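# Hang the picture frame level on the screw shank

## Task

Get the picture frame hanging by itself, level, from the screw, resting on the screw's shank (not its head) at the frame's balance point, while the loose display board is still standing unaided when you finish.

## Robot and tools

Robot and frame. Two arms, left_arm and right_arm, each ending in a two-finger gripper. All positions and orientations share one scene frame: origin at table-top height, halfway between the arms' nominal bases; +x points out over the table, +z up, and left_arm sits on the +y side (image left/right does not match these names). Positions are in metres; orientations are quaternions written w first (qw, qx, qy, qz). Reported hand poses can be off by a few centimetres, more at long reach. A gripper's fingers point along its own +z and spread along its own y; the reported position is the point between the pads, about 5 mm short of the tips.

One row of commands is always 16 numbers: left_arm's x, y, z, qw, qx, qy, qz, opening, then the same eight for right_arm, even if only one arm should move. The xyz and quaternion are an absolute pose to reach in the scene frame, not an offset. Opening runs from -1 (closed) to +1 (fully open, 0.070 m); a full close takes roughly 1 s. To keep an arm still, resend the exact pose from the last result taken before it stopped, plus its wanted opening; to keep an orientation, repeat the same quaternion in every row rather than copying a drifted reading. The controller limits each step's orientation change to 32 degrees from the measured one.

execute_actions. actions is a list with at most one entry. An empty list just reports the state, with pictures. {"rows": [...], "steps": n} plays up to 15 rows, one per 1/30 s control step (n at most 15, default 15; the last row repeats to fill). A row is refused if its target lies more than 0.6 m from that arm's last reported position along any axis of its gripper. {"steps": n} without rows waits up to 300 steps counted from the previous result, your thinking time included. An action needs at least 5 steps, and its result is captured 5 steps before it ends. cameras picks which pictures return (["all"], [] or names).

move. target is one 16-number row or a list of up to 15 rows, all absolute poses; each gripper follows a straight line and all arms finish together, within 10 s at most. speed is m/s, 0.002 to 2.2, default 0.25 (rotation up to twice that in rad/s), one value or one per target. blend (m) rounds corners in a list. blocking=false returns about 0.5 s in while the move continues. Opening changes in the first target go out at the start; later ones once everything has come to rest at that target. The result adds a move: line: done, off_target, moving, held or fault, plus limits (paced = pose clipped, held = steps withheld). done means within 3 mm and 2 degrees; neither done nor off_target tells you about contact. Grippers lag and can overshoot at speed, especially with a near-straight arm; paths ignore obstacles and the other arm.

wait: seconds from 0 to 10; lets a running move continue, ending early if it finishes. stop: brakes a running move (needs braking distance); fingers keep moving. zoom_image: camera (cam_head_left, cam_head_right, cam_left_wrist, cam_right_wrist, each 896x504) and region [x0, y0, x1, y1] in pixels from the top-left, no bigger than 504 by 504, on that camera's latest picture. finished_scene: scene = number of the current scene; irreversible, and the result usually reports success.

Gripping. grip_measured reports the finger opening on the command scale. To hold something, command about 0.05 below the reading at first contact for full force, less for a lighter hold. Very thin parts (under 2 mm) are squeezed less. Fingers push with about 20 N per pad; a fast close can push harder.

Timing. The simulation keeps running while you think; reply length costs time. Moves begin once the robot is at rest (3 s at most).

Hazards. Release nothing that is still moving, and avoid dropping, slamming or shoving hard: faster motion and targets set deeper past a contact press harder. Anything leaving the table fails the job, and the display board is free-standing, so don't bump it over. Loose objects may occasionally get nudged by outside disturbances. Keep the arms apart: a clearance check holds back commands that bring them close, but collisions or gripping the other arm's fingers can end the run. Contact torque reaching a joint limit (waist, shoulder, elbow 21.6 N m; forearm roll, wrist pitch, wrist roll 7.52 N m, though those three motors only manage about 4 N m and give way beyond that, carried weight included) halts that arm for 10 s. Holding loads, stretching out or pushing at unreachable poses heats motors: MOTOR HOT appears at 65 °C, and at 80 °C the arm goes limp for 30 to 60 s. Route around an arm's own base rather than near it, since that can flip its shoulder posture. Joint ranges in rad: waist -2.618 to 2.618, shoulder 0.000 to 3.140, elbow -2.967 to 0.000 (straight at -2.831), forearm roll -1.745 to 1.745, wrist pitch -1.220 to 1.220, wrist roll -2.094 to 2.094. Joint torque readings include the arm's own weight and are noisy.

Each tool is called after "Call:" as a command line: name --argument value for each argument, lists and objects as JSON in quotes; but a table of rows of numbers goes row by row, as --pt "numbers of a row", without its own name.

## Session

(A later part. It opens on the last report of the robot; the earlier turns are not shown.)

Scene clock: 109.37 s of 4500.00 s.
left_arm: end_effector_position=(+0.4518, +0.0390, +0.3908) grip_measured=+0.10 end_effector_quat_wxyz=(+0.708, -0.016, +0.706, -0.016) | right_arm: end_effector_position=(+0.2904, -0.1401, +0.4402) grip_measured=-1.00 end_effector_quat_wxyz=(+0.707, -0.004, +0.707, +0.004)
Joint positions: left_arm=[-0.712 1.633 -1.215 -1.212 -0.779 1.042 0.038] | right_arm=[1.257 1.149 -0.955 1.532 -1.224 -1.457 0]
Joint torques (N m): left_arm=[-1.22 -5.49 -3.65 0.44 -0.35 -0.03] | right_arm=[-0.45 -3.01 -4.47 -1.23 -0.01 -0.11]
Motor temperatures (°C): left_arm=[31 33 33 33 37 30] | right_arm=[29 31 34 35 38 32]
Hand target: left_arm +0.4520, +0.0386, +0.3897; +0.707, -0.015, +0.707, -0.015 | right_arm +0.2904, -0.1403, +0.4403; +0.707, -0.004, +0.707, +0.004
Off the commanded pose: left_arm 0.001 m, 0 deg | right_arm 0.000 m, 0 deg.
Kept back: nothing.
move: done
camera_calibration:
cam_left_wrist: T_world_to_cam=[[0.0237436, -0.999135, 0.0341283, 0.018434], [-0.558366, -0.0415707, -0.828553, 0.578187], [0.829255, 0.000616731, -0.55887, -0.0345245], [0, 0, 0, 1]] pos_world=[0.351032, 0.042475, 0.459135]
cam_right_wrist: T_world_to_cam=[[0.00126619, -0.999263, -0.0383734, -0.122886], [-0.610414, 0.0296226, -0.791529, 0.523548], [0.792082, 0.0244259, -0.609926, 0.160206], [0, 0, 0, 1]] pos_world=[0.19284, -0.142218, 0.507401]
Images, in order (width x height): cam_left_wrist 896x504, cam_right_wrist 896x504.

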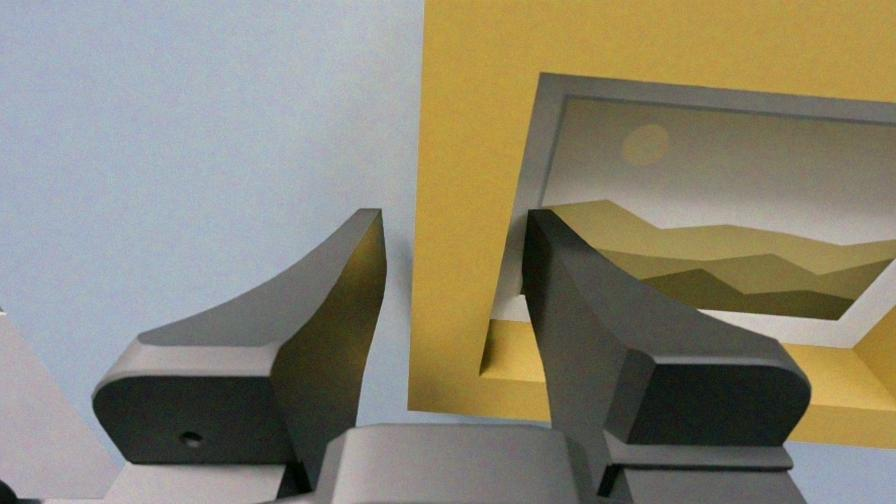

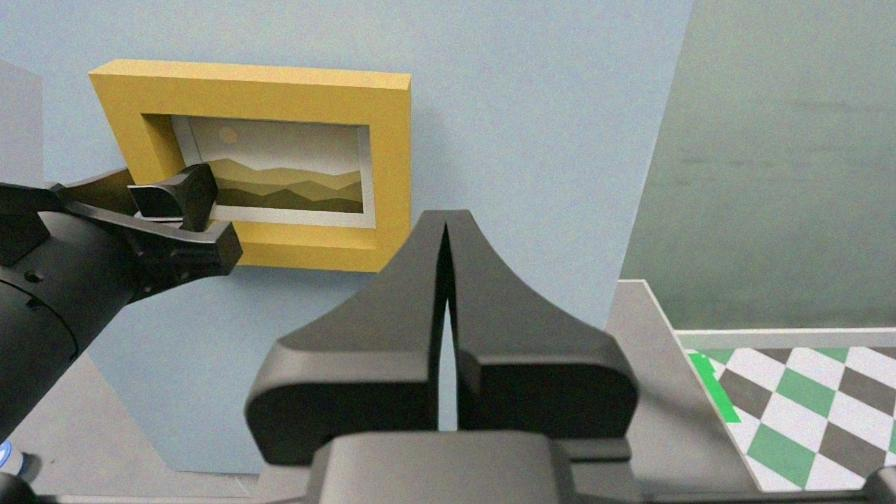

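Call:
move --pt "0.43 0.0390 0.3900 0.707 -0.0155 0.707 -0.0155 0.3 0.30 -0.20 0.45 0.707 -0.004 0.707 0.004 -1" --pt "0.36 0.06 0.39 0.707 -0.0155 0.707 -0.0155 0.3 0.34 -0.30 0.33 0.5 -0.06 0.83 0.03 -1" --pt "0.33 0.10 0.39 0.707 -0.0155 0.707 -0.0155 0.3 0.3748 -0.3621 0.2306 0.266 -0.127 0.954 0.046 0.98" --cameras '["cam_left_wrist","cam_head_right"]' --speed '[0.1,0.4,0.4]' --blend '[0,0.03,0]'

Call:
move --pt "0.33 0.10 0.39 0.707 -0.0155 0.707 -0.0155 0.3 0.33 -0.36 0.42 0.3214 0 0.947 0 0.98" --pt "0.33 0.10 0.39 0.707 -0.0155 0.707 -0.0155 0.3 0.34 -0.2 0.57 0.3214 0 0.947 0 0.98" --pt "0.33 0.10 0.39 0.707 -0.0155 0.707 -0.0155 0.3 0.42 -0.06 0.56 0.3214 0 0.947 0 0.98" --cameras '["cam_left_wrist","cam_right_wrist"]' --speed 0.35

Call:
zoom_image --camera "cam_right_wrist" --region '[280, 300, 640, 504]'

Call:
zoom_image --camera "cam_left_wrist" --region '[500, 0, 896, 260]'

Scene clock: 115.07 s of 4500.00 s.
left_arm: end_effector_position=(+0.3298, +0.1000, +0.3900) grip_measured=+0.30 end_effector_quat_wxyz=(+0.707, -0.015, +0.707, -0.016) | right_arm: end_effector_position=(+0.3749, -0.3618, +0.2307) grip_measured=+0.98 end_effector_quat_wxyz=(+0.266, -0.127, +0.954, +0.046)
Joint positions: left_arm=[-0.911 1.175 -0.771 -1.337 -0.954 1.136 0.046] | right_arm=[-0.326 1.505 -1.188 0.405 0.932 -0.791 0.069]
Joint torques (N m): left_arm=[0.27 -2.48 -3.61 0.78 -0.64 -0.21] | right_arm=[-0.45 -6.07 -3.51 0.21 -0.44 -0.12]
Motor temperatures (°C): left_arm=[31 32 33 33 37 30] | right_arm=[29 31 34 35 38 32]
Hand target: left_arm +0.3300, +0.1000, +0.3900; +0.707, -0.015, +0.707, -0.015 | right_arm +0.3748, -0.3621, +0.2306; +0.266, -0.127, +0.954, +0.046
Off the commanded pose: left_arm 0.000 m, 0 deg | right_arm 0.000 m, 0 deg.
Kept back: nothing.
move: done; limits=paced
camera_calibration:
cam_left_wrist: T_world_to_cam=[[0.0231185, -0.999197, 0.0327389, 0.0830813], [-0.559986, -0.0400708, -0.827532, 0.511964], [0.828179, 0.000797956, -0.560463, 0.0670648], [0, 0, 0, 1]] pos_world=[0.22923, 0.103476, 0.458534]
Images, in order (width x height): cam_head_right 896x504, cam_left_wrist 896x504.

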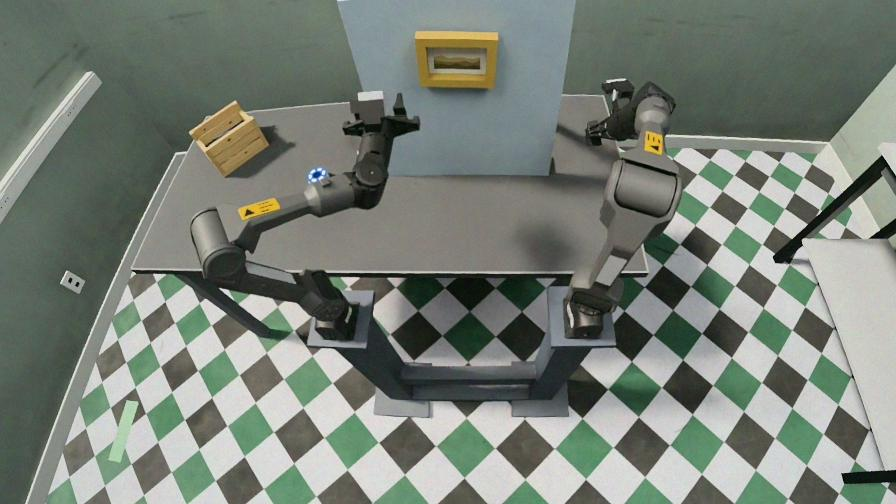

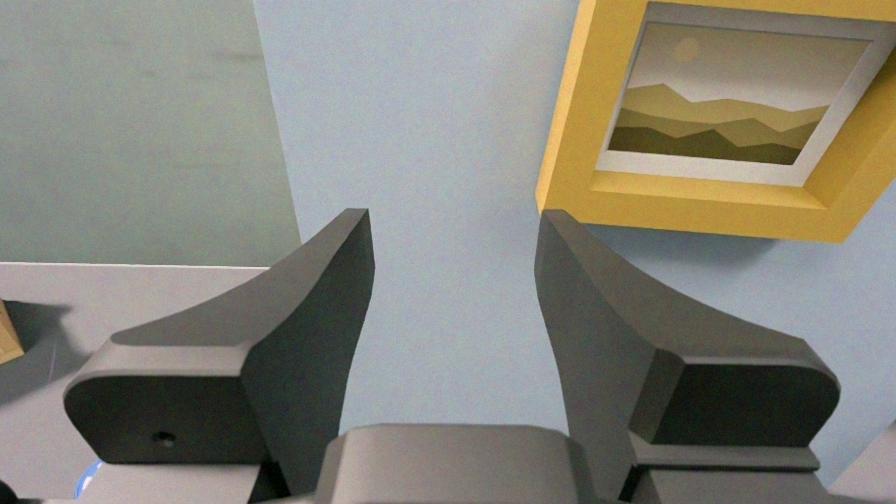

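Scene clock: 117.50 s of 4500.00 s.
left_arm: end_effector_position=(+0.3298, +0.1000, +0.3900) grip_measured=+0.30 end_effector_quat_wxyz=(+0.707, -0.015, +0.707, -0.016) | right_arm: end_effector_position=(+0.4199, -0.0603, +0.5598) grip_measured=+0.98 end_effector_quat_wxyz=(+0.575, -0.043, +0.807, +0.127)
Joint positions: left_arm=[-0.911 1.175 -0.771 -1.337 -0.954 1.136 0.046] | right_arm=[0.766 1.886 -2.627 -0.48 1.216 0.498 0.069]
Joint torques (N m): left_arm=[0.06 -2.55 -3.55 0.74 -0.75 -0.23] | right_arm=[0.69 -7.71 -2.6 -0.47 -0.21 0.25]
Motor temperatures (°C): left_arm=[31 32 33 33 37 30] | right_arm=[29 31 34 35 38 32]
Hand target: left_arm +0.3300, +0.1000, +0.3900; +0.707, -0.015, +0.707, -0.015 | right_arm +0.4198, -0.0602, +0.5595; +0.575, -0.043, +0.807, +0.126
Off the commanded pose: left_arm 0.000 m, 0 deg | right_arm 0.000 m, 37 deg; orientation clipped.
joint sent to its limit (right arm) — joint 5 (wrist pitch), upper limit.
Kept back: nothing.
move: off_target (right_arm); limits=paced
camera_calibration:
cam_left_wrist: T_world_to_cam=[[0.0231185, -0.999197, 0.0327389, 0.0830813], [-0.559986, -0.0400708, -0.827532, 0.511964], [0.828179, 0.000797956, -0.560463, 0.0670648], [0, 0, 0, 1]] pos_world=[0.22923, 0.103476, 0.458534]
cam_right_wrist: T_world_to_cam=[[0.192529, -0.963024, -0.188458, -0.0328236], [-0.832661, -0.058705, -0.550662, 0.647969], [0.519238, 0.26294, -0.813176, 0.371367], [0, 0, 0, 1]] pos_world=[0.35303, -0.0912183, 0.652613]
Images, in order (width x height): cam_left_wrist 896x504, cam_right_wrist 896x504.

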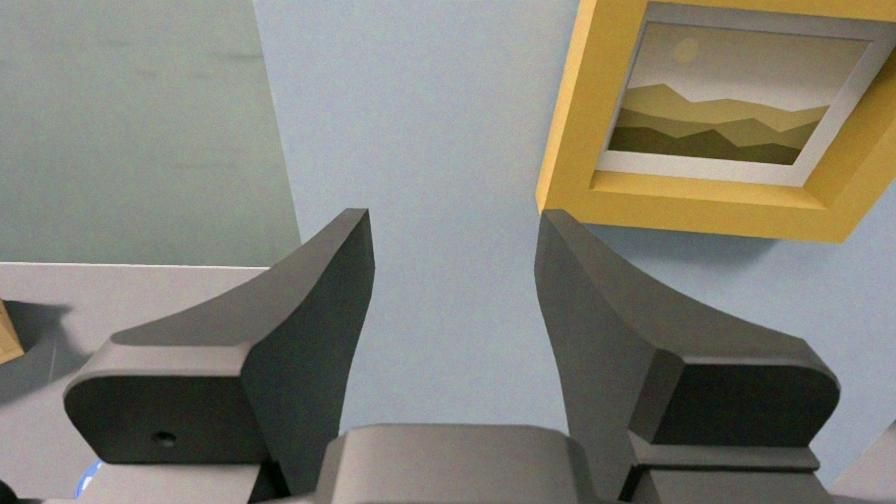

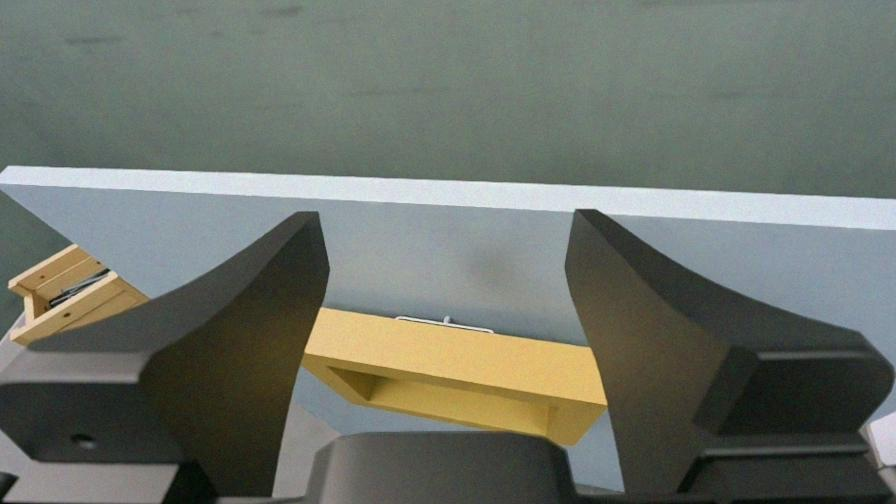

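Scaled by 1.400 from the camera's 896x504 image, which has a finer 1280x720 frame.

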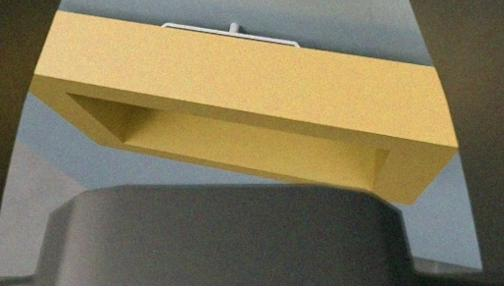

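Scaled by 1.273 from the camera's 896x504 image, which has a finer 1280x720 frame.

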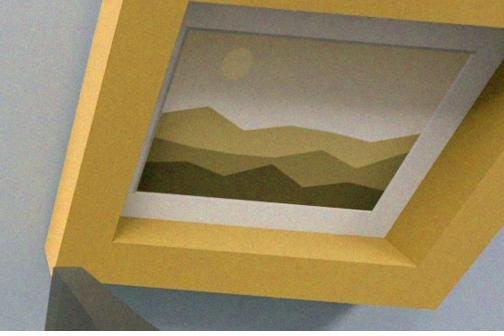

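Call:
zoom_image --camera "cam_right_wrist" --region '[385, 300, 505, 345]'

Call:
zoom_image --camera "cam_right_wrist" --region '[425, 306, 470, 332]'

Scaled by 4.200 from the camera's 896x504 image, which has a finer 1280x720 frame.

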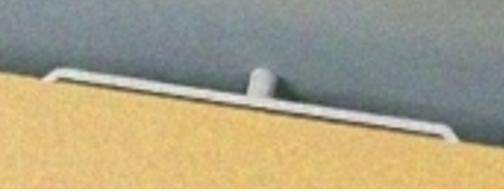

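Scaled by 11.200 from the camera's 896x504 image, which has a finer 1280x720 frame.

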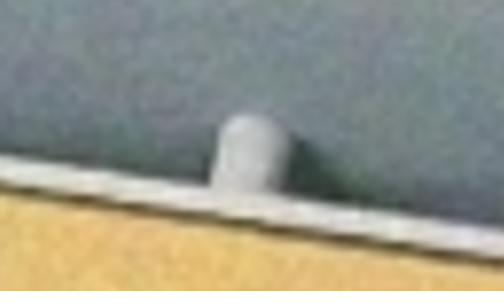

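Call:
move --pt "0.40 0.038 0.391 0.7069 0.0185 0.7069 0.0185 0.3 0.42 -0.06 0.56 0.575 -0.043 0.807 0.127 0.98" --pt "0.452 0.038 0.391 0.7069 0.0185 0.7069 0.0185 0.3 0.42 -0.06 0.56 0.575 -0.043 0.807 0.127 0.98" --cameras '["cam_left_wrist","cam_right_wrist"]' --speed '[0.3,0.12]'

Call:
zoom_image --camera "cam_right_wrist" --region '[385, 300, 505, 345]'

Scene clock: 120.07 s of 4500.00 s.
left_arm: end_effector_position=(+0.4525, +0.0384, +0.3910) grip_measured=+0.30 end_effector_quat_wxyz=(+0.707, +0.018, +0.707, +0.019) | right_arm: end_effector_position=(+0.4199, -0.0601, +0.5600) grip_measured=+0.98 end_effector_quat_wxyz=(+0.575, -0.043, +0.807, +0.127)
Joint positions: left_arm=[-0.712 1.637 -1.222 -1.218 -0.778 1.146 0.045] | right_arm=[0.766 1.887 -2.629 -0.48 1.216 0.498 0.069]
Joint torques (N m): left_arm=[-0.58 -6.78 -2.93 0.55 -0.44 -0.12] | right_arm=[-0.44 -5.92 -3.74 -0.36 0.1 -0.14]
Motor temperatures (°C): left_arm=[31 32 33 33 37 30] | right_arm=[29 31 34 35 38 32]
Hand target: left_arm +0.4520, +0.0380, +0.3910; +0.707, +0.019, +0.707, +0.019 | right_arm +0.4200, -0.0600, +0.5599; +0.575, -0.043, +0.807, +0.127
Off the commanded pose: left_arm 0.001 m, 0 deg | right_arm 0.000 m, 0 deg.
joint sent to its limit (right arm) — joint 5 (wrist pitch), upper limit.
Kept back: nothing.
move: done
camera_calibration:
cam_left_wrist: T_world_to_cam=[[0.0248366, -0.997679, -0.0634048, 0.0554646], [-0.559902, 0.038661, -0.827656, 0.576041], [0.828186, 0.0560567, -0.557643, -0.0371667], [0, 0, 0, 1]] pos_world=[0.35193, 0.035149, 0.459555]
cam_right_wrist: T_world_to_cam=[[0.193575, -0.962752, -0.188777, -0.0328237], [-0.832227, -0.0592395, -0.551261, 0.648275], [0.519545, 0.263816, -0.812696, 0.371161], [0, 0, 0, 1]] pos_world=[0.353032, -0.0911159, 0.652814]
Images, in order (width x height): cam_left_wrist 896x504, cam_right_wrist 896x504.

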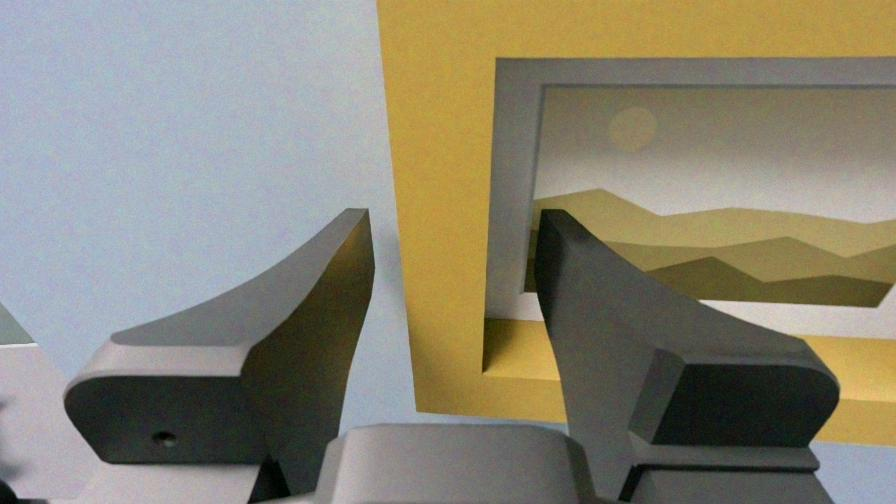

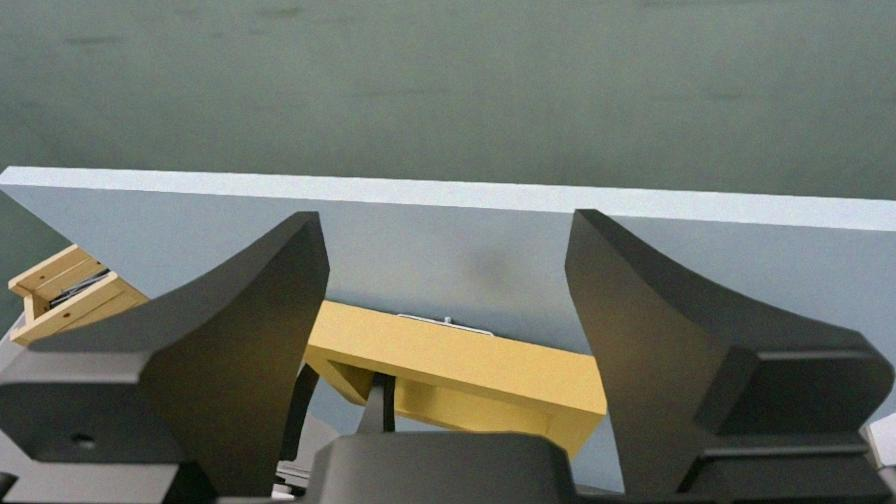

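Scaled by 4.200 from the camera's 896x504 image, which has a finer 1280x720 frame.

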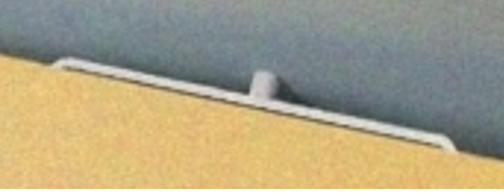

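Call:
move --pt "0.447 0.038 0.391 0.7069 0.0185 0.7069 0.0185 0.3 0.42 -0.06 0.56 0.575 -0.043 0.807 0.127 0.98" --pt "0.447 0.038 0.391 0.7069 0.0185 0.7069 0.0185 -0.55 0.42 -0.06 0.56 0.575 -0.043 0.807 0.127 0.98" --pt "0.447 0.038 0.3945 0.7069 0.0185 0.7069 0.0185 -0.55 0.42 -0.06 0.56 0.575 -0.043 0.807 0.127 0.98" --cameras '["cam_left_wrist","cam_right_wrist"]' --speed '[0.05,0.05,0.03]'

Call:
zoom_image --camera "cam_right_wrist" --region '[385, 300, 505, 345]'

Scene clock: 122.43 s of 4500.00 s.
left_arm: end_effector_position=(+0.4471, +0.0376, +0.3936) grip_measured=-0.45 end_effector_quat_wxyz=(+0.706, +0.020, +0.707, +0.019) | right_arm: end_effector_position=(+0.4199, -0.0601, +0.5600) grip_measured=+0.98 end_effector_quat_wxyz=(+0.575, -0.043, +0.807, +0.127)
Joint positions: left_arm=[-0.725 1.621 -1.215 -1.235 -0.783 1.167 0.019] | right_arm=[0.766 1.887 -2.629 -0.48 1.216 0.498 0.069]
Joint torques (N m): left_arm=[-1.4 -7.88 -4.43 0.71 -0.69 -0.19] | right_arm=[-0.49 -5.95 -3.7 -0.39 0.1 -0.1]
Motor temperatures (°C): left_arm=[31 32 33 33 37 30] | right_arm=[29 31 34 35 38 32]
Hand target: left_arm +0.4470, +0.0380, +0.3945; +0.707, +0.019, +0.707, +0.018 | right_arm +0.4200, -0.0600, +0.5599; +0.575, -0.043, +0.807, +0.127
Off the commanded pose: left_arm 0.001 m, 0 deg | right_arm 0.000 m, 0 deg.
joint sent to its limit (right arm) — joint 5 (wrist pitch), upper limit.
Kept back: nothing.
move: done
camera_calibration:
cam_left_wrist: T_world_to_cam=[[0.0220211, -0.997604, -0.0655813, 0.0570626], [-0.561288, 0.0419469, -0.826557, 0.575359], [0.827327, 0.0550117, -0.55902, -0.0301496], [0, 0, 0, 1]] pos_world=[0.346629, 0.03445, 0.462455]
cam_right_wrist: T_world_to_cam=[[0.193575, -0.962752, -0.188777, -0.0328237], [-0.832227, -0.0592395, -0.551261, 0.648275], [0.519545, 0.263816, -0.812696, 0.371161], [0, 0, 0, 1]] pos_world=[0.353032, -0.0911159, 0.652814]
Images, in order (width x height): cam_left_wrist 896x504, cam_right_wrist 896x504.

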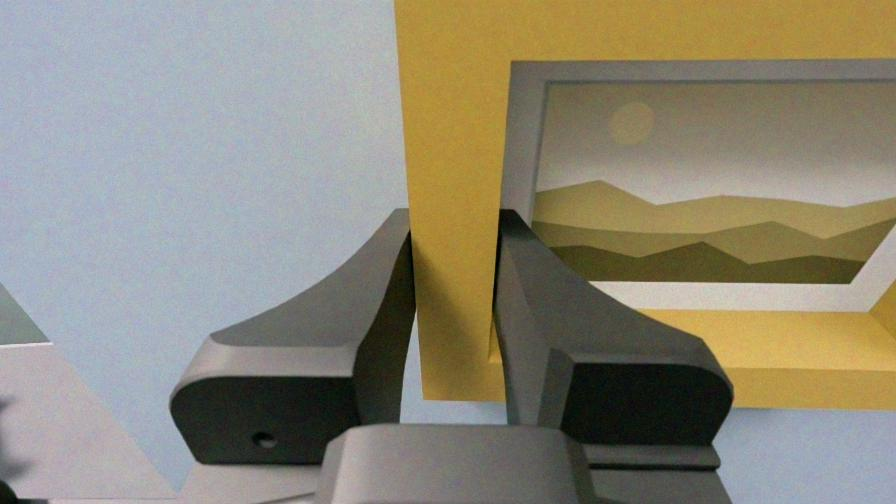

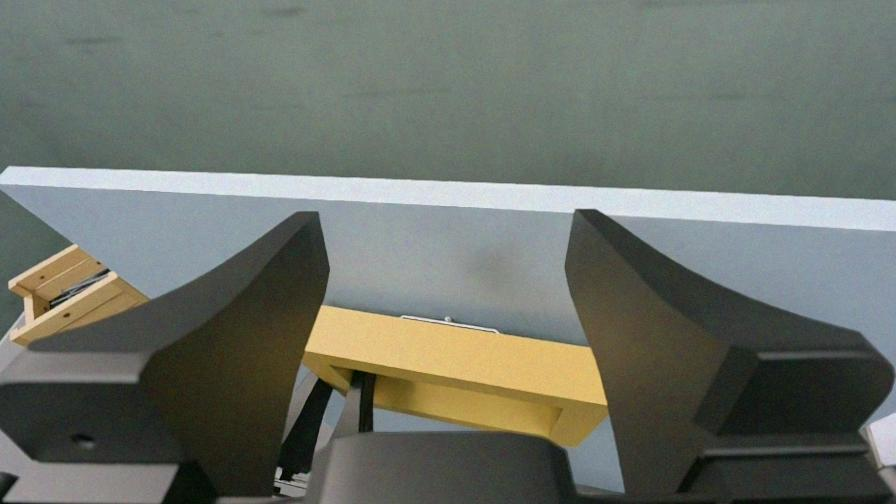

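Scaled by 4.200 from the camera's 896x504 image, which has a finer 1280x720 frame.

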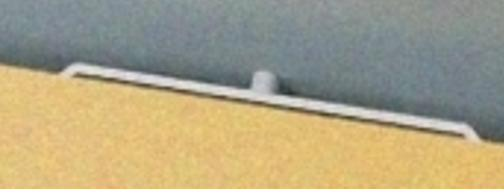

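Call:
move --pt "0.447 0.046 0.3948 0.7069 0.0185 0.7069 0.0185 -0.55 0.42 -0.06 0.56 0.575 -0.043 0.807 0.127 0.98" --cameras '["cam_left_wrist","cam_right_wrist"]' --speed '[0.03]'

Call:
zoom_image --camera "cam_right_wrist" --region '[385, 300, 505, 345]'

Scene clock: 123.43 s of 4500.00 s.
left_arm: end_effector_position=(+0.4469, +0.0460, +0.3947) grip_measured=-0.45 end_effector_quat_wxyz=(+0.707, +0.018, +0.707, +0.019) | right_arm: end_effector_position=(+0.4199, -0.0601, +0.5600) grip_measured=+0.98 end_effector_quat_wxyz=(+0.575, -0.043, +0.807, +0.127)
Joint positions: left_arm=[-0.704 1.601 -1.195 -1.221 -0.767 1.154 0.019] | right_arm=[0.766 1.887 -2.629 -0.48 1.216 0.498 0.069]
Joint torques (N m): left_arm=[0.26 -8.16 -3.9 0.78 -0.95 -0.33] | right_arm=[-0.46 -5.95 -3.64 -0.4 0.1 -0.11]
Motor temperatures (°C): left_arm=[31 32 33 33 37 30] | right_arm=[29 31 34 35 38 32]
Hand target: left_arm +0.4470, +0.0460, +0.3948; +0.707, +0.019, +0.707, +0.018 | right_arm +0.4200, -0.0600, +0.5599; +0.575, -0.043, +0.807, +0.127
Off the commanded pose: left_arm 0.000 m, 0 deg | right_arm 0.000 m, 0 deg.
joint sent to its limit (right arm) — joint 5 (wrist pitch), upper limit.
Kept back: nothing.
move: done
camera_calibration:
cam_left_wrist: T_world_to_cam=[[0.0236062, -0.997699, -0.0635579, 0.0640222], [-0.560319, 0.0394475, -0.827337, 0.575772], [0.82794, 0.0551429, -0.558098, -0.0305887], [0, 0, 0, 1]] pos_world=[0.34643, 0.0428488, 0.463355]
cam_right_wrist: T_world_to_cam=[[0.193575, -0.962752, -0.188777, -0.0328237], [-0.832227, -0.0592395, -0.551261, 0.648275], [0.519545, 0.263816, -0.812696, 0.371161], [0, 0, 0, 1]] pos_world=[0.353032, -0.0911159, 0.652814]
Images, in order (width x height): cam_left_wrist 896x504, cam_right_wrist 896x504.

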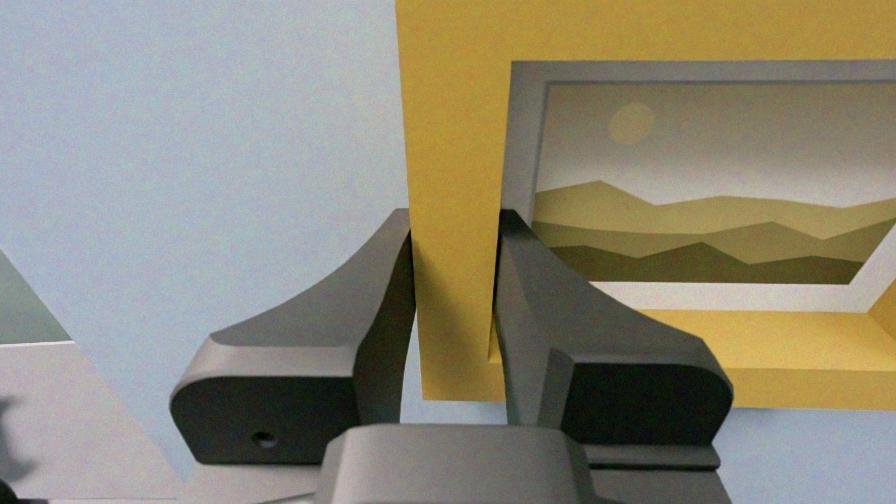

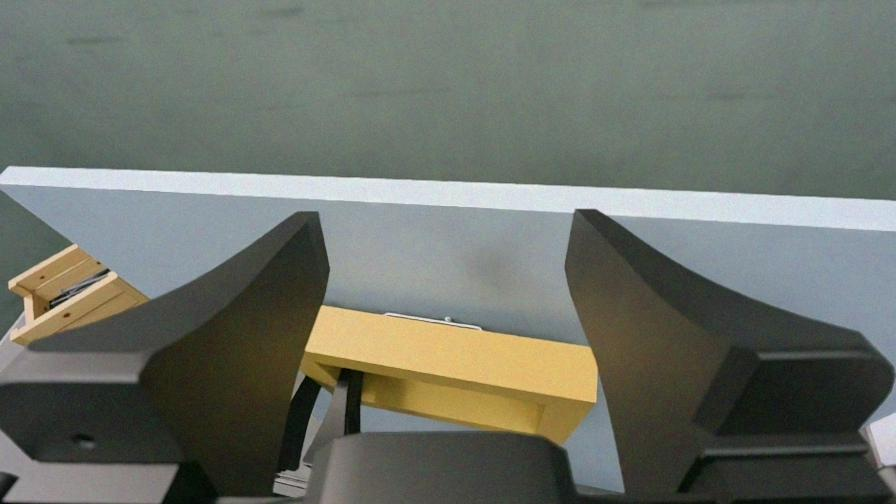

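Scaled by 4.200 from the camera's 896x504 image, which has a finer 1280x720 frame.

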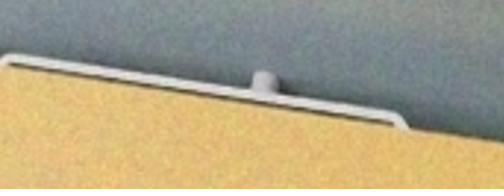

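Call:
move --pt "0.447 0.046 0.3908 0.7069 0.0185 0.7069 0.0185 -0.55 0.42 -0.06 0.56 0.575 -0.043 0.807 0.127 0.98" --cameras '["cam_right_wrist"]' --speed '[0.03]'

Call:
zoom_image --camera "cam_right_wrist" --region '[365, 300, 505, 353]'

Call:
move --pt "0.447 0.046 0.3908 0.7069 0.0185 0.7069 0.0185 -0.25 0.42 -0.06 0.56 0.575 -0.043 0.807 0.127 0.98" --cameras '["cam_left_wrist","cam_right_wrist"]' --speed '[0.03]'

Call:
zoom_image --camera "cam_right_wrist" --region '[365, 300, 505, 353]'

Scene clock: 124.43 s of 4500.00 s.
left_arm: end_effector_position=(+0.4467, +0.0462, +0.3919) grip_measured=-0.45 end_effector_quat_wxyz=(+0.708, +0.017, +0.706, +0.018) | right_arm: end_effector_position=(+0.4199, -0.0601, +0.5600) grip_measured=+0.98 end_effector_quat_wxyz=(+0.575, -0.043, +0.807, +0.127)
Joint positions: left_arm=[-0.704 1.603 -1.183 -1.205 -0.773 1.132 0.019] | right_arm=[0.766 1.887 -2.629 -0.48 1.216 0.498 0.069]
Joint torques (N m): left_arm=[0.17 -5.53 -2.94 0.7 -0.69 -0.13] | right_arm=[-0.42 -5.96 -3.66 -0.43 0.1 -0.1]
Motor temperatures (°C): left_arm=[31 32 33 33 37 30] | right_arm=[29 31 34 35 38 32]
Hand target: left_arm +0.4470, +0.0460, +0.3908; +0.707, +0.018, +0.707, +0.018 | right_arm +0.4200, -0.0600, +0.5599; +0.575, -0.043, +0.807, +0.127
Off the commanded pose: left_arm 0.001 m, 0 deg | right_arm 0.000 m, 0 deg.
joint sent to its limit (right arm) — joint 5 (wrist pitch), upper limit.
Kept back: nothing.
move: done
camera_calibration:
cam_right_wrist: T_world_to_cam=[[0.193575, -0.962752, -0.188777, -0.0328237], [-0.832227, -0.0592395, -0.551261, 0.648275], [0.519545, 0.263816, -0.812696, 0.371161], [0, 0, 0, 1]] pos_world=[0.353032, -0.0911159, 0.652814]
Images, in order (width x height): cam_right_wrist 896x504.

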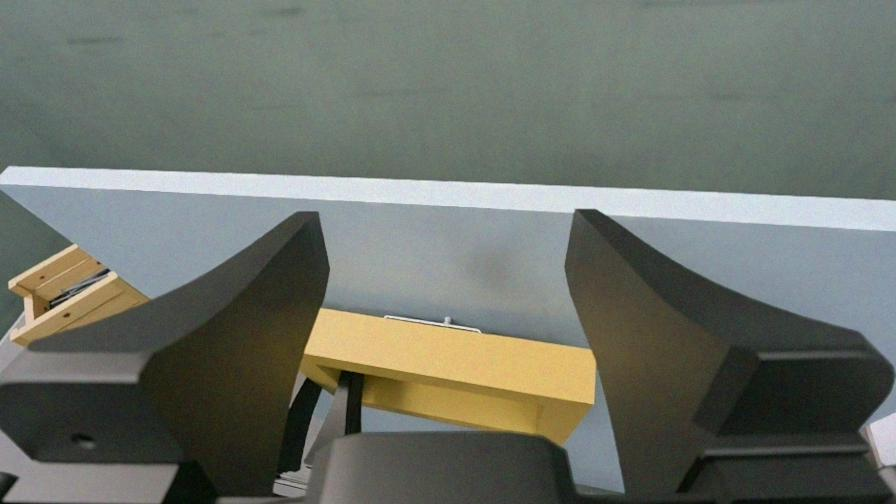

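Scaled by 3.600 from the camera's 896x504 image, which has a finer 1280x720 frame.

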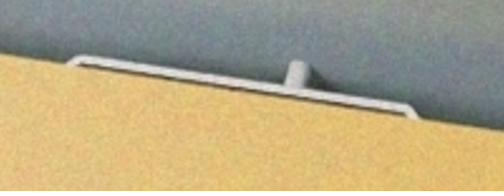

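Scene clock: 125.13 s of 4500.00 s.
left_arm: end_effector_position=(+0.4469, +0.0459, +0.3914) grip_measured=-0.25 end_effector_quat_wxyz=(+0.707, +0.018, +0.707, +0.018) | right_arm: end_effector_position=(+0.4199, -0.0601, +0.5600) grip_measured=+0.98 end_effector_quat_wxyz=(+0.575, -0.043, +0.807, +0.127)
Joint positions: left_arm=[-0.704 1.604 -1.183 -1.205 -0.772 1.132 0.026] | right_arm=[0.766 1.887 -2.629 -0.48 1.216 0.498 0.069]
Joint torques (N m): left_arm=[-0.24 -5.42 -2.65 0.42 -0.56 0] | right_arm=[-0.41 -6.03 -3.64 -0.43 0.09 -0.09]
Motor temperatures (°C): left_arm=[31 32 33 33 37 30] | right_arm=[29 31 34 35 38 32]
Hand target: left_arm +0.4470, +0.0460, +0.3908; +0.707, +0.018, +0.707, +0.019 | right_arm +0.4200, -0.0600, +0.5599; +0.575, -0.043, +0.807, +0.127
Off the commanded pose: left_arm 0.001 m, 0 deg | right_arm 0.000 m, 0 deg.
joint sent to its limit (right arm) — joint 5 (wrist pitch), upper limit.
Kept back: nothing.
move: done
camera_calibration:
cam_left_wrist: T_world_to_cam=[[0.0230842, -0.997823, -0.0617708, 0.0632732], [-0.559246, 0.0383271, -0.828115, 0.572878], [0.82868, 0.0536614, -0.557144, -0.0329587], [0, 0, 0, 1]] pos_world=[0.346231, 0.0429474, 0.459955]
cam_right_wrist: T_world_to_cam=[[0.193575, -0.962752, -0.188777, -0.0328237], [-0.832227, -0.0592395, -0.551261, 0.648275], [0.519545, 0.263816, -0.812696, 0.371161], [0, 0, 0, 1]] pos_world=[0.353032, -0.0911159, 0.652814]
Images, in order (width x height): cam_left_wrist 896x504, cam_right_wrist 896x504.

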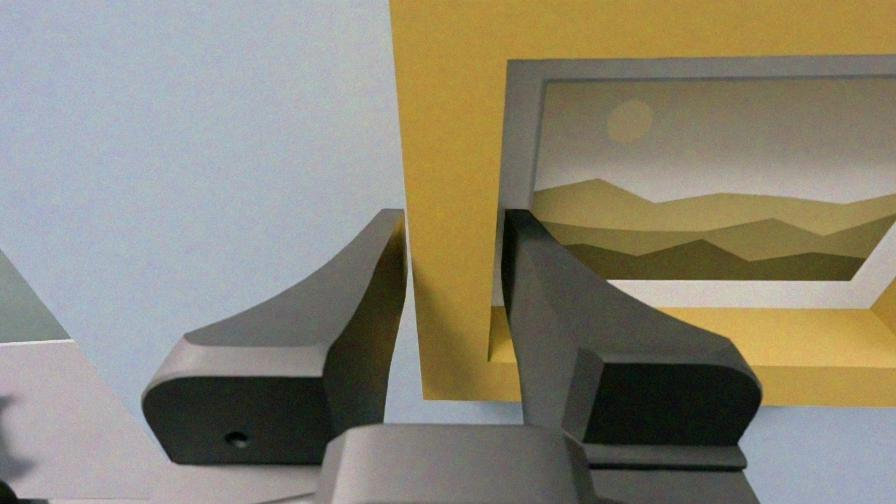

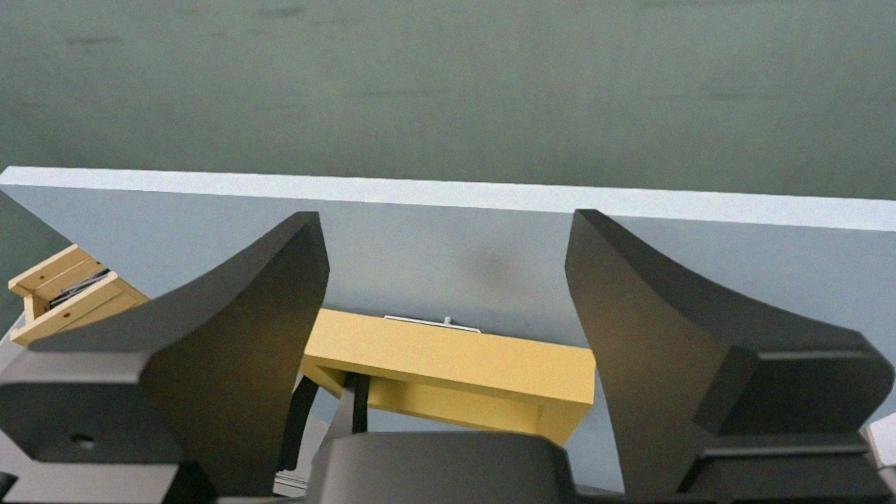

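Scaled by 3.600 from the camera's 896x504 image, which has a finer 1280x720 frame.

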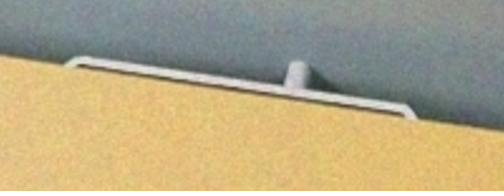

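Call:
move --pt "0.447 0.046 0.3914 0.7069 0.0185 0.7069 0.0185 0.3 0.42 -0.06 0.56 0.575 -0.043 0.807 0.127 0.98" --pt "0.40 0.046 0.3914 0.7069 0.0185 0.7069 0.0185 0.3 0.42 -0.06 0.56 0.575 -0.043 0.807 0.127 0.98" --pt "0.30 0.06 0.42 0.7071 0 0.7071 0 -1 0.42 -0.06 0.56 0.575 -0.043 0.807 0.127 0.98" --cameras '["cam_left_wrist","cam_right_wrist"]' --speed '[0.05,0.1,0.3]'

Call:
zoom_image --camera "cam_right_wrist" --region '[365, 300, 505, 353]'

Call:
zoom_image --camera "cam_left_wrist" --region '[440, 0, 800, 260]'

Scene clock: 128.43 s of 4500.00 s.
left_arm: end_effector_position=(+0.2999, +0.0601, +0.4200) grip_measured=-1.00 end_effector_quat_wxyz=(+0.707, +0.000, +0.707, +0.000) | right_arm: end_effector_position=(+0.4199, -0.0601, +0.5600) grip_measured=+0.98 end_effector_quat_wxyz=(+0.575, -0.043, +0.807, +0.127)
Joint positions: left_arm=[-1.165 1.229 -0.932 -1.483 -1.179 1.344 0] | right_arm=[0.766 1.887 -2.629 -0.48 1.216 0.498 0.069]
Joint torques (N m): left_arm=[0.46 -2.67 -3.65 0.82 -0.24 -0.21] | right_arm=[-0.42 -6.06 -3.62 -0.47 0.1 -0.05]
Motor temperatures (°C): left_arm=[31 32 33 33 36 30] | right_arm=[29 31 34 35 38 32]
Hand target: left_arm +0.3000, +0.0600, +0.4200; +0.707, +0.000, +0.707, +0.000 | right_arm +0.4200, -0.0600, +0.5599; +0.575, -0.043, +0.807, +0.127
Off the commanded pose: left_arm 0.000 m, 0 deg | right_arm 0.000 m, 0 deg.
joint sent to its limit (right arm) — joint 5 (wrist pitch), upper limit.
Kept back: nothing.
move: done
camera_calibration:
cam_left_wrist: T_world_to_cam=[[0.0233223, -0.999661, -0.0116168, 0.0614145], [-0.559986, -0.00343687, -0.828495, 0.516724], [0.828174, 0.0258276, -0.559876, 0.106856], [0, 0, 0, 1]] pos_world=[0.19943, 0.0604097, 0.488643]
cam_right_wrist: T_world_to_cam=[[0.193575, -0.962752, -0.188777, -0.0328237], [-0.832227, -0.0592395, -0.551261, 0.648275], [0.519545, 0.263816, -0.812696, 0.371161], [0, 0, 0, 1]] pos_world=[0.353032, -0.0911159, 0.652814]
Images, in order (width x height): cam_left_wrist 896x504, cam_right_wrist 896x504.

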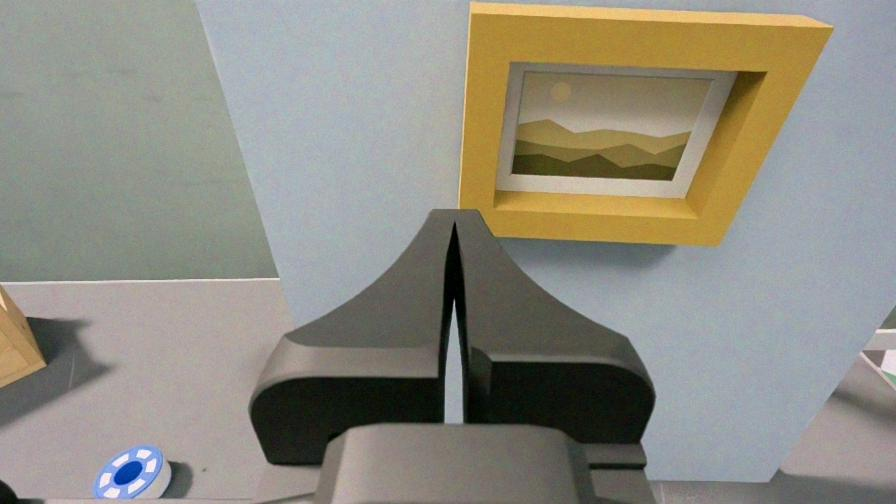

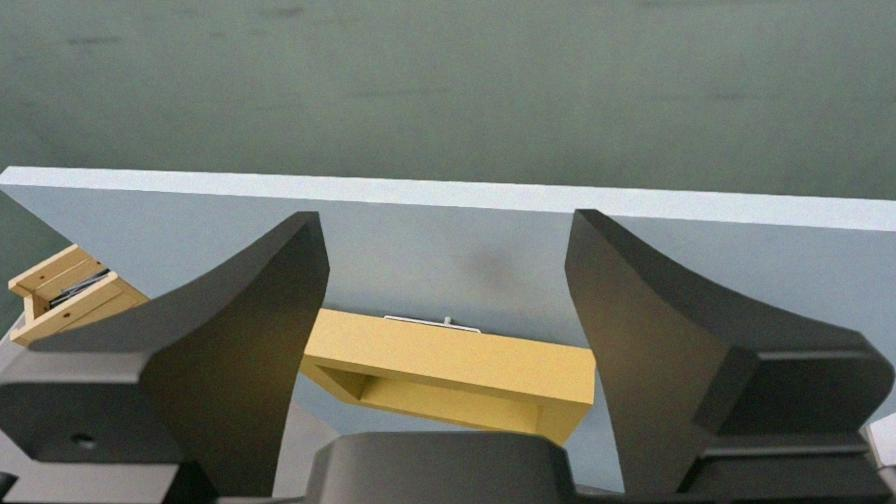

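Scaled by 3.600 from the camera's 896x504 image, which has a finer 1280x720 frame.

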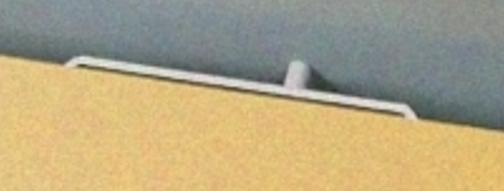

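Scaled by 1.400 from the camera's 896x504 image, which has a finer 1280x720 frame.

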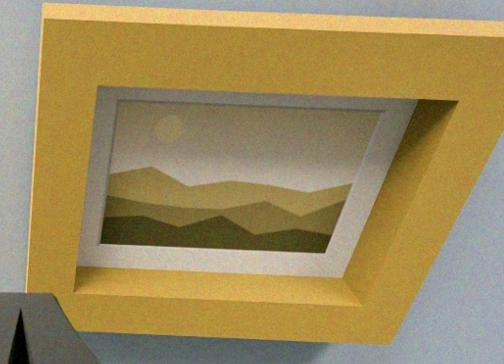

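Call:
move --pt "0.40 0.06 0.50 0.7071 0 0.7071 0 -1 0.42 -0.06 0.56 0.575 -0.043 0.807 0.127 0.98" --pt "0.443 0.045 0.485 0.7071 0 0.7071 0 -1 0.42 -0.06 0.56 0.575 -0.043 0.807 0.127 0.98" --pt "0.443 0.045 0.473 0.7071 0 0.7071 0 -1 0.42 -0.06 0.56 0.575 -0.043 0.807 0.127 0.98" --cameras '["cam_left_wrist","cam_right_wrist"]' --speed '[0.25,0.1,0.04]'

Scene clock: 130.90 s of 4500.00 s.
left_arm: end_effector_position=(+0.4434, +0.0449, +0.4721) grip_measured=-1.00 end_effector_quat_wxyz=(+0.707, +0.000, +0.708, +0.000) | right_arm: end_effector_position=(+0.4199, -0.0601, +0.5600) grip_measured=+0.98 end_effector_quat_wxyz=(+0.575, -0.043, +0.807, +0.127)
Joint positions: left_arm=[-0.715 1.573 -1.472 -1.557 -0.721 1.551 0] | right_arm=[0.766 1.887 -2.629 -0.48 1.216 0.498 0.069]
Joint torques (N m): left_arm=[-1.03 -6.81 -3.47 0.47 -0.24 0.07] | right_arm=[-0.42 -6.08 -3.61 -0.51 0.1 -0.03]
Motor temperatures (°C): left_arm=[31 32 33 33 36 30] | right_arm=[29 31 34 35 38 32]
Hand target: left_arm +0.4430, +0.0450, +0.4730; +0.707, +0.000, +0.707, +0.000 | right_arm +0.4200, -0.0600, +0.5599; +0.575, -0.043, +0.807, +0.127
Off the commanded pose: left_arm 0.001 m, 0 deg | right_arm 0.000 m, 0 deg.
joint sent to its limit (right arm) — joint 5 (wrist pitch), upper limit.
Kept back: nothing.
move: done
camera_calibration:
cam_left_wrist: T_world_to_cam=[[0.0235856, -0.999655, -0.0115967, 0.043379], [-0.560994, -0.00363278, -0.827812, 0.640344], [0.827484, 0.0260302, -0.560886, 0.0184617], [0, 0, 0, 1]] pos_world=[0.342929, 0.0452097, 0.540943]
cam_right_wrist: T_world_to_cam=[[0.193575, -0.962752, -0.188777, -0.0328237], [-0.832227, -0.0592395, -0.551261, 0.648275], [0.519545, 0.263816, -0.812696, 0.371161], [0, 0, 0, 1]] pos_world=[0.353032, -0.0911159, 0.652814]
Images, in order (width x height): cam_left_wrist 896x504, cam_right_wrist 896x504.

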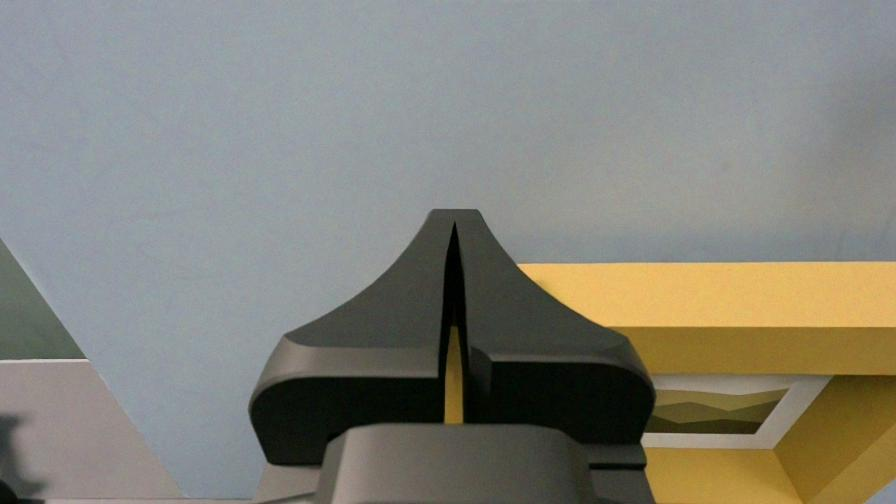

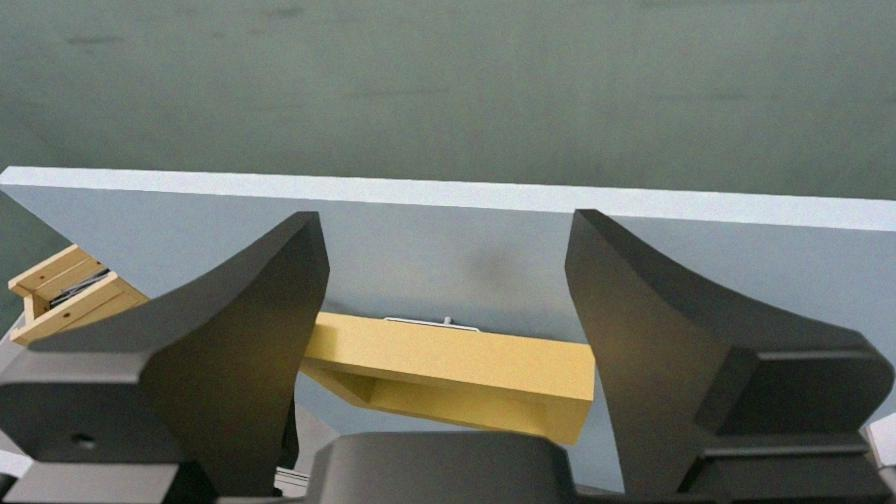

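Call:
move --pt "0.443 0.045 0.480 0.7071 0 0.7071 0 -1 0.42 -0.06 0.56 0.575 -0.043 0.807 0.127 0.98" --cameras '["cam_left_wrist","cam_right_wrist"]' --speed '[0.03]'

Call:
zoom_image --camera "cam_left_wrist" --region '[500, 230, 896, 380]'

Call:
zoom_image --camera "cam_right_wrist" --region '[365, 300, 505, 353]'

Scene clock: 132.03 s of 4500.00 s.
left_arm: end_effector_position=(+0.4426, +0.0455, +0.4810) grip_measured=-1.00 end_effector_quat_wxyz=(+0.708, +0.000, +0.707, +0.000) | right_arm: end_effector_position=(+0.4199, -0.0601, +0.5600) grip_measured=+0.98 end_effector_quat_wxyz=(+0.575, -0.043, +0.807, +0.127)
Joint positions: left_arm=[-0.715 1.572 -1.504 -1.59 -0.721 1.596 0] | right_arm=[0.766 1.887 -2.629 -0.48 1.216 0.498 0.069]
Joint torques (N m): left_arm=[-0.73 -5.42 -3.3 0.56 -0.23 -0.11] | right_arm=[-0.4 -6.1 -3.57 -0.53 0.09 -0.01]
Motor temperatures (°C): left_arm=[31 32 33 33 36 30] | right_arm=[29 31 34 35 38 32]
Hand target: left_arm +0.4430, +0.0450, +0.4800; +0.707, +0.000, +0.707, +0.000 | right_arm +0.4200, -0.0600, +0.5599; +0.575, -0.043, +0.807, +0.127
Off the commanded pose: left_arm 0.001 m, 0 deg | right_arm 0.000 m, 0 deg.
joint sent to its limit (right arm) — joint 5 (wrist pitch), upper limit.
Kept back: nothing.
move: done
camera_calibration:
cam_left_wrist: T_world_to_cam=[[0.0235608, -0.999672, -0.0100353, 0.0434498], [-0.558775, -0.00484446, -0.829305, 0.64708], [0.828984, 0.0251466, -0.558706, 0.0223374], [0, 0, 0, 1]] pos_world=[0.342031, 0.0460086, 0.549543]
cam_right_wrist: T_world_to_cam=[[0.193575, -0.962752, -0.188777, -0.0328237], [-0.832227, -0.0592395, -0.551261, 0.648275], [0.519545, 0.263816, -0.812696, 0.371161], [0, 0, 0, 1]] pos_world=[0.353032, -0.0911159, 0.652814]
Images, in order (width x height): cam_left_wrist 896x504, cam_right_wrist 896x504.

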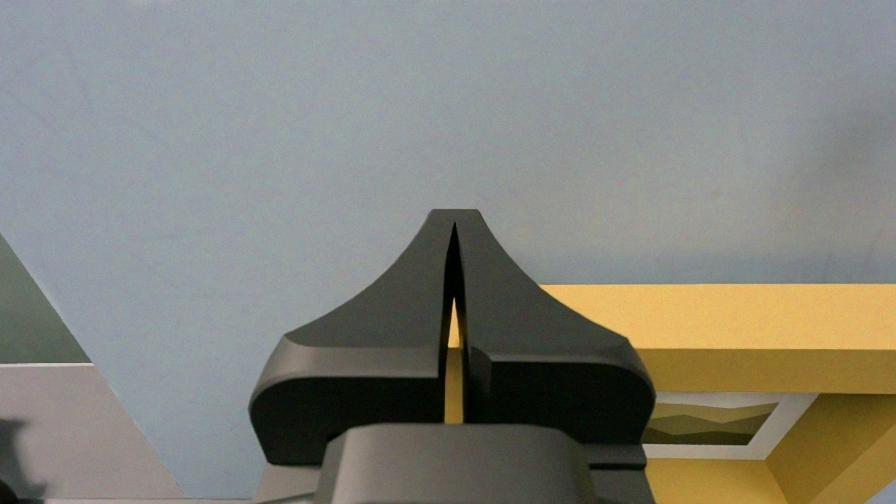

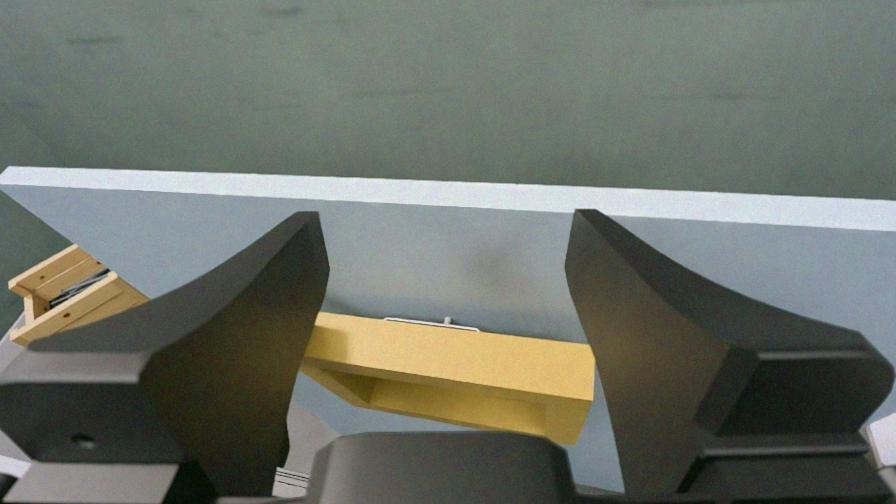

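Scaled by 1.273 from the camera's 896x504 image, which has a finer 1280x720 frame.

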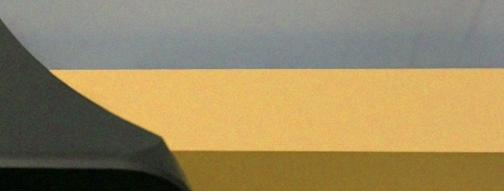

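Scaled by 3.600 from the camera's 896x504 image, which has a finer 1280x720 frame.

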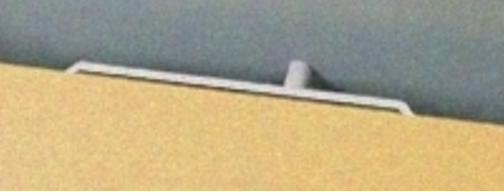

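Call:
move --pt "0.443 0.045 0.466 0.7071 0 0.7071 0 -1 0.42 -0.06 0.56 0.575 -0.043 0.807 0.127 0.98" --pt "0.443 0.045 0.480 0.7071 0 0.7071 0 -1 0.42 -0.06 0.56 0.575 -0.043 0.807 0.127 0.98" --cameras '["cam_left_wrist","cam_right_wrist"]' --speed '[0.04]'

Call:
zoom_image --camera "cam_left_wrist" --region '[500, 230, 896, 380]'

Call:
zoom_image --camera "cam_right_wrist" --region '[365, 300, 505, 353]'

speed must be one number or one for each of the 2 targets, got a list of 1; nothing of the call was run

Scaled by 1.273 from the camera's 896x504 image, which has a finer 1280x720 frame.

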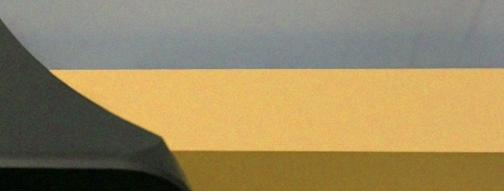

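Scaled by 3.600 from the camera's 896x504 image, which has a finer 1280x720 frame.

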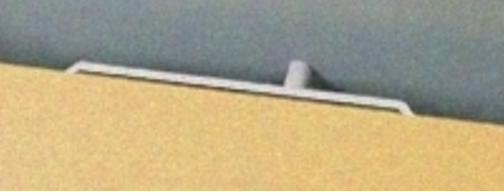

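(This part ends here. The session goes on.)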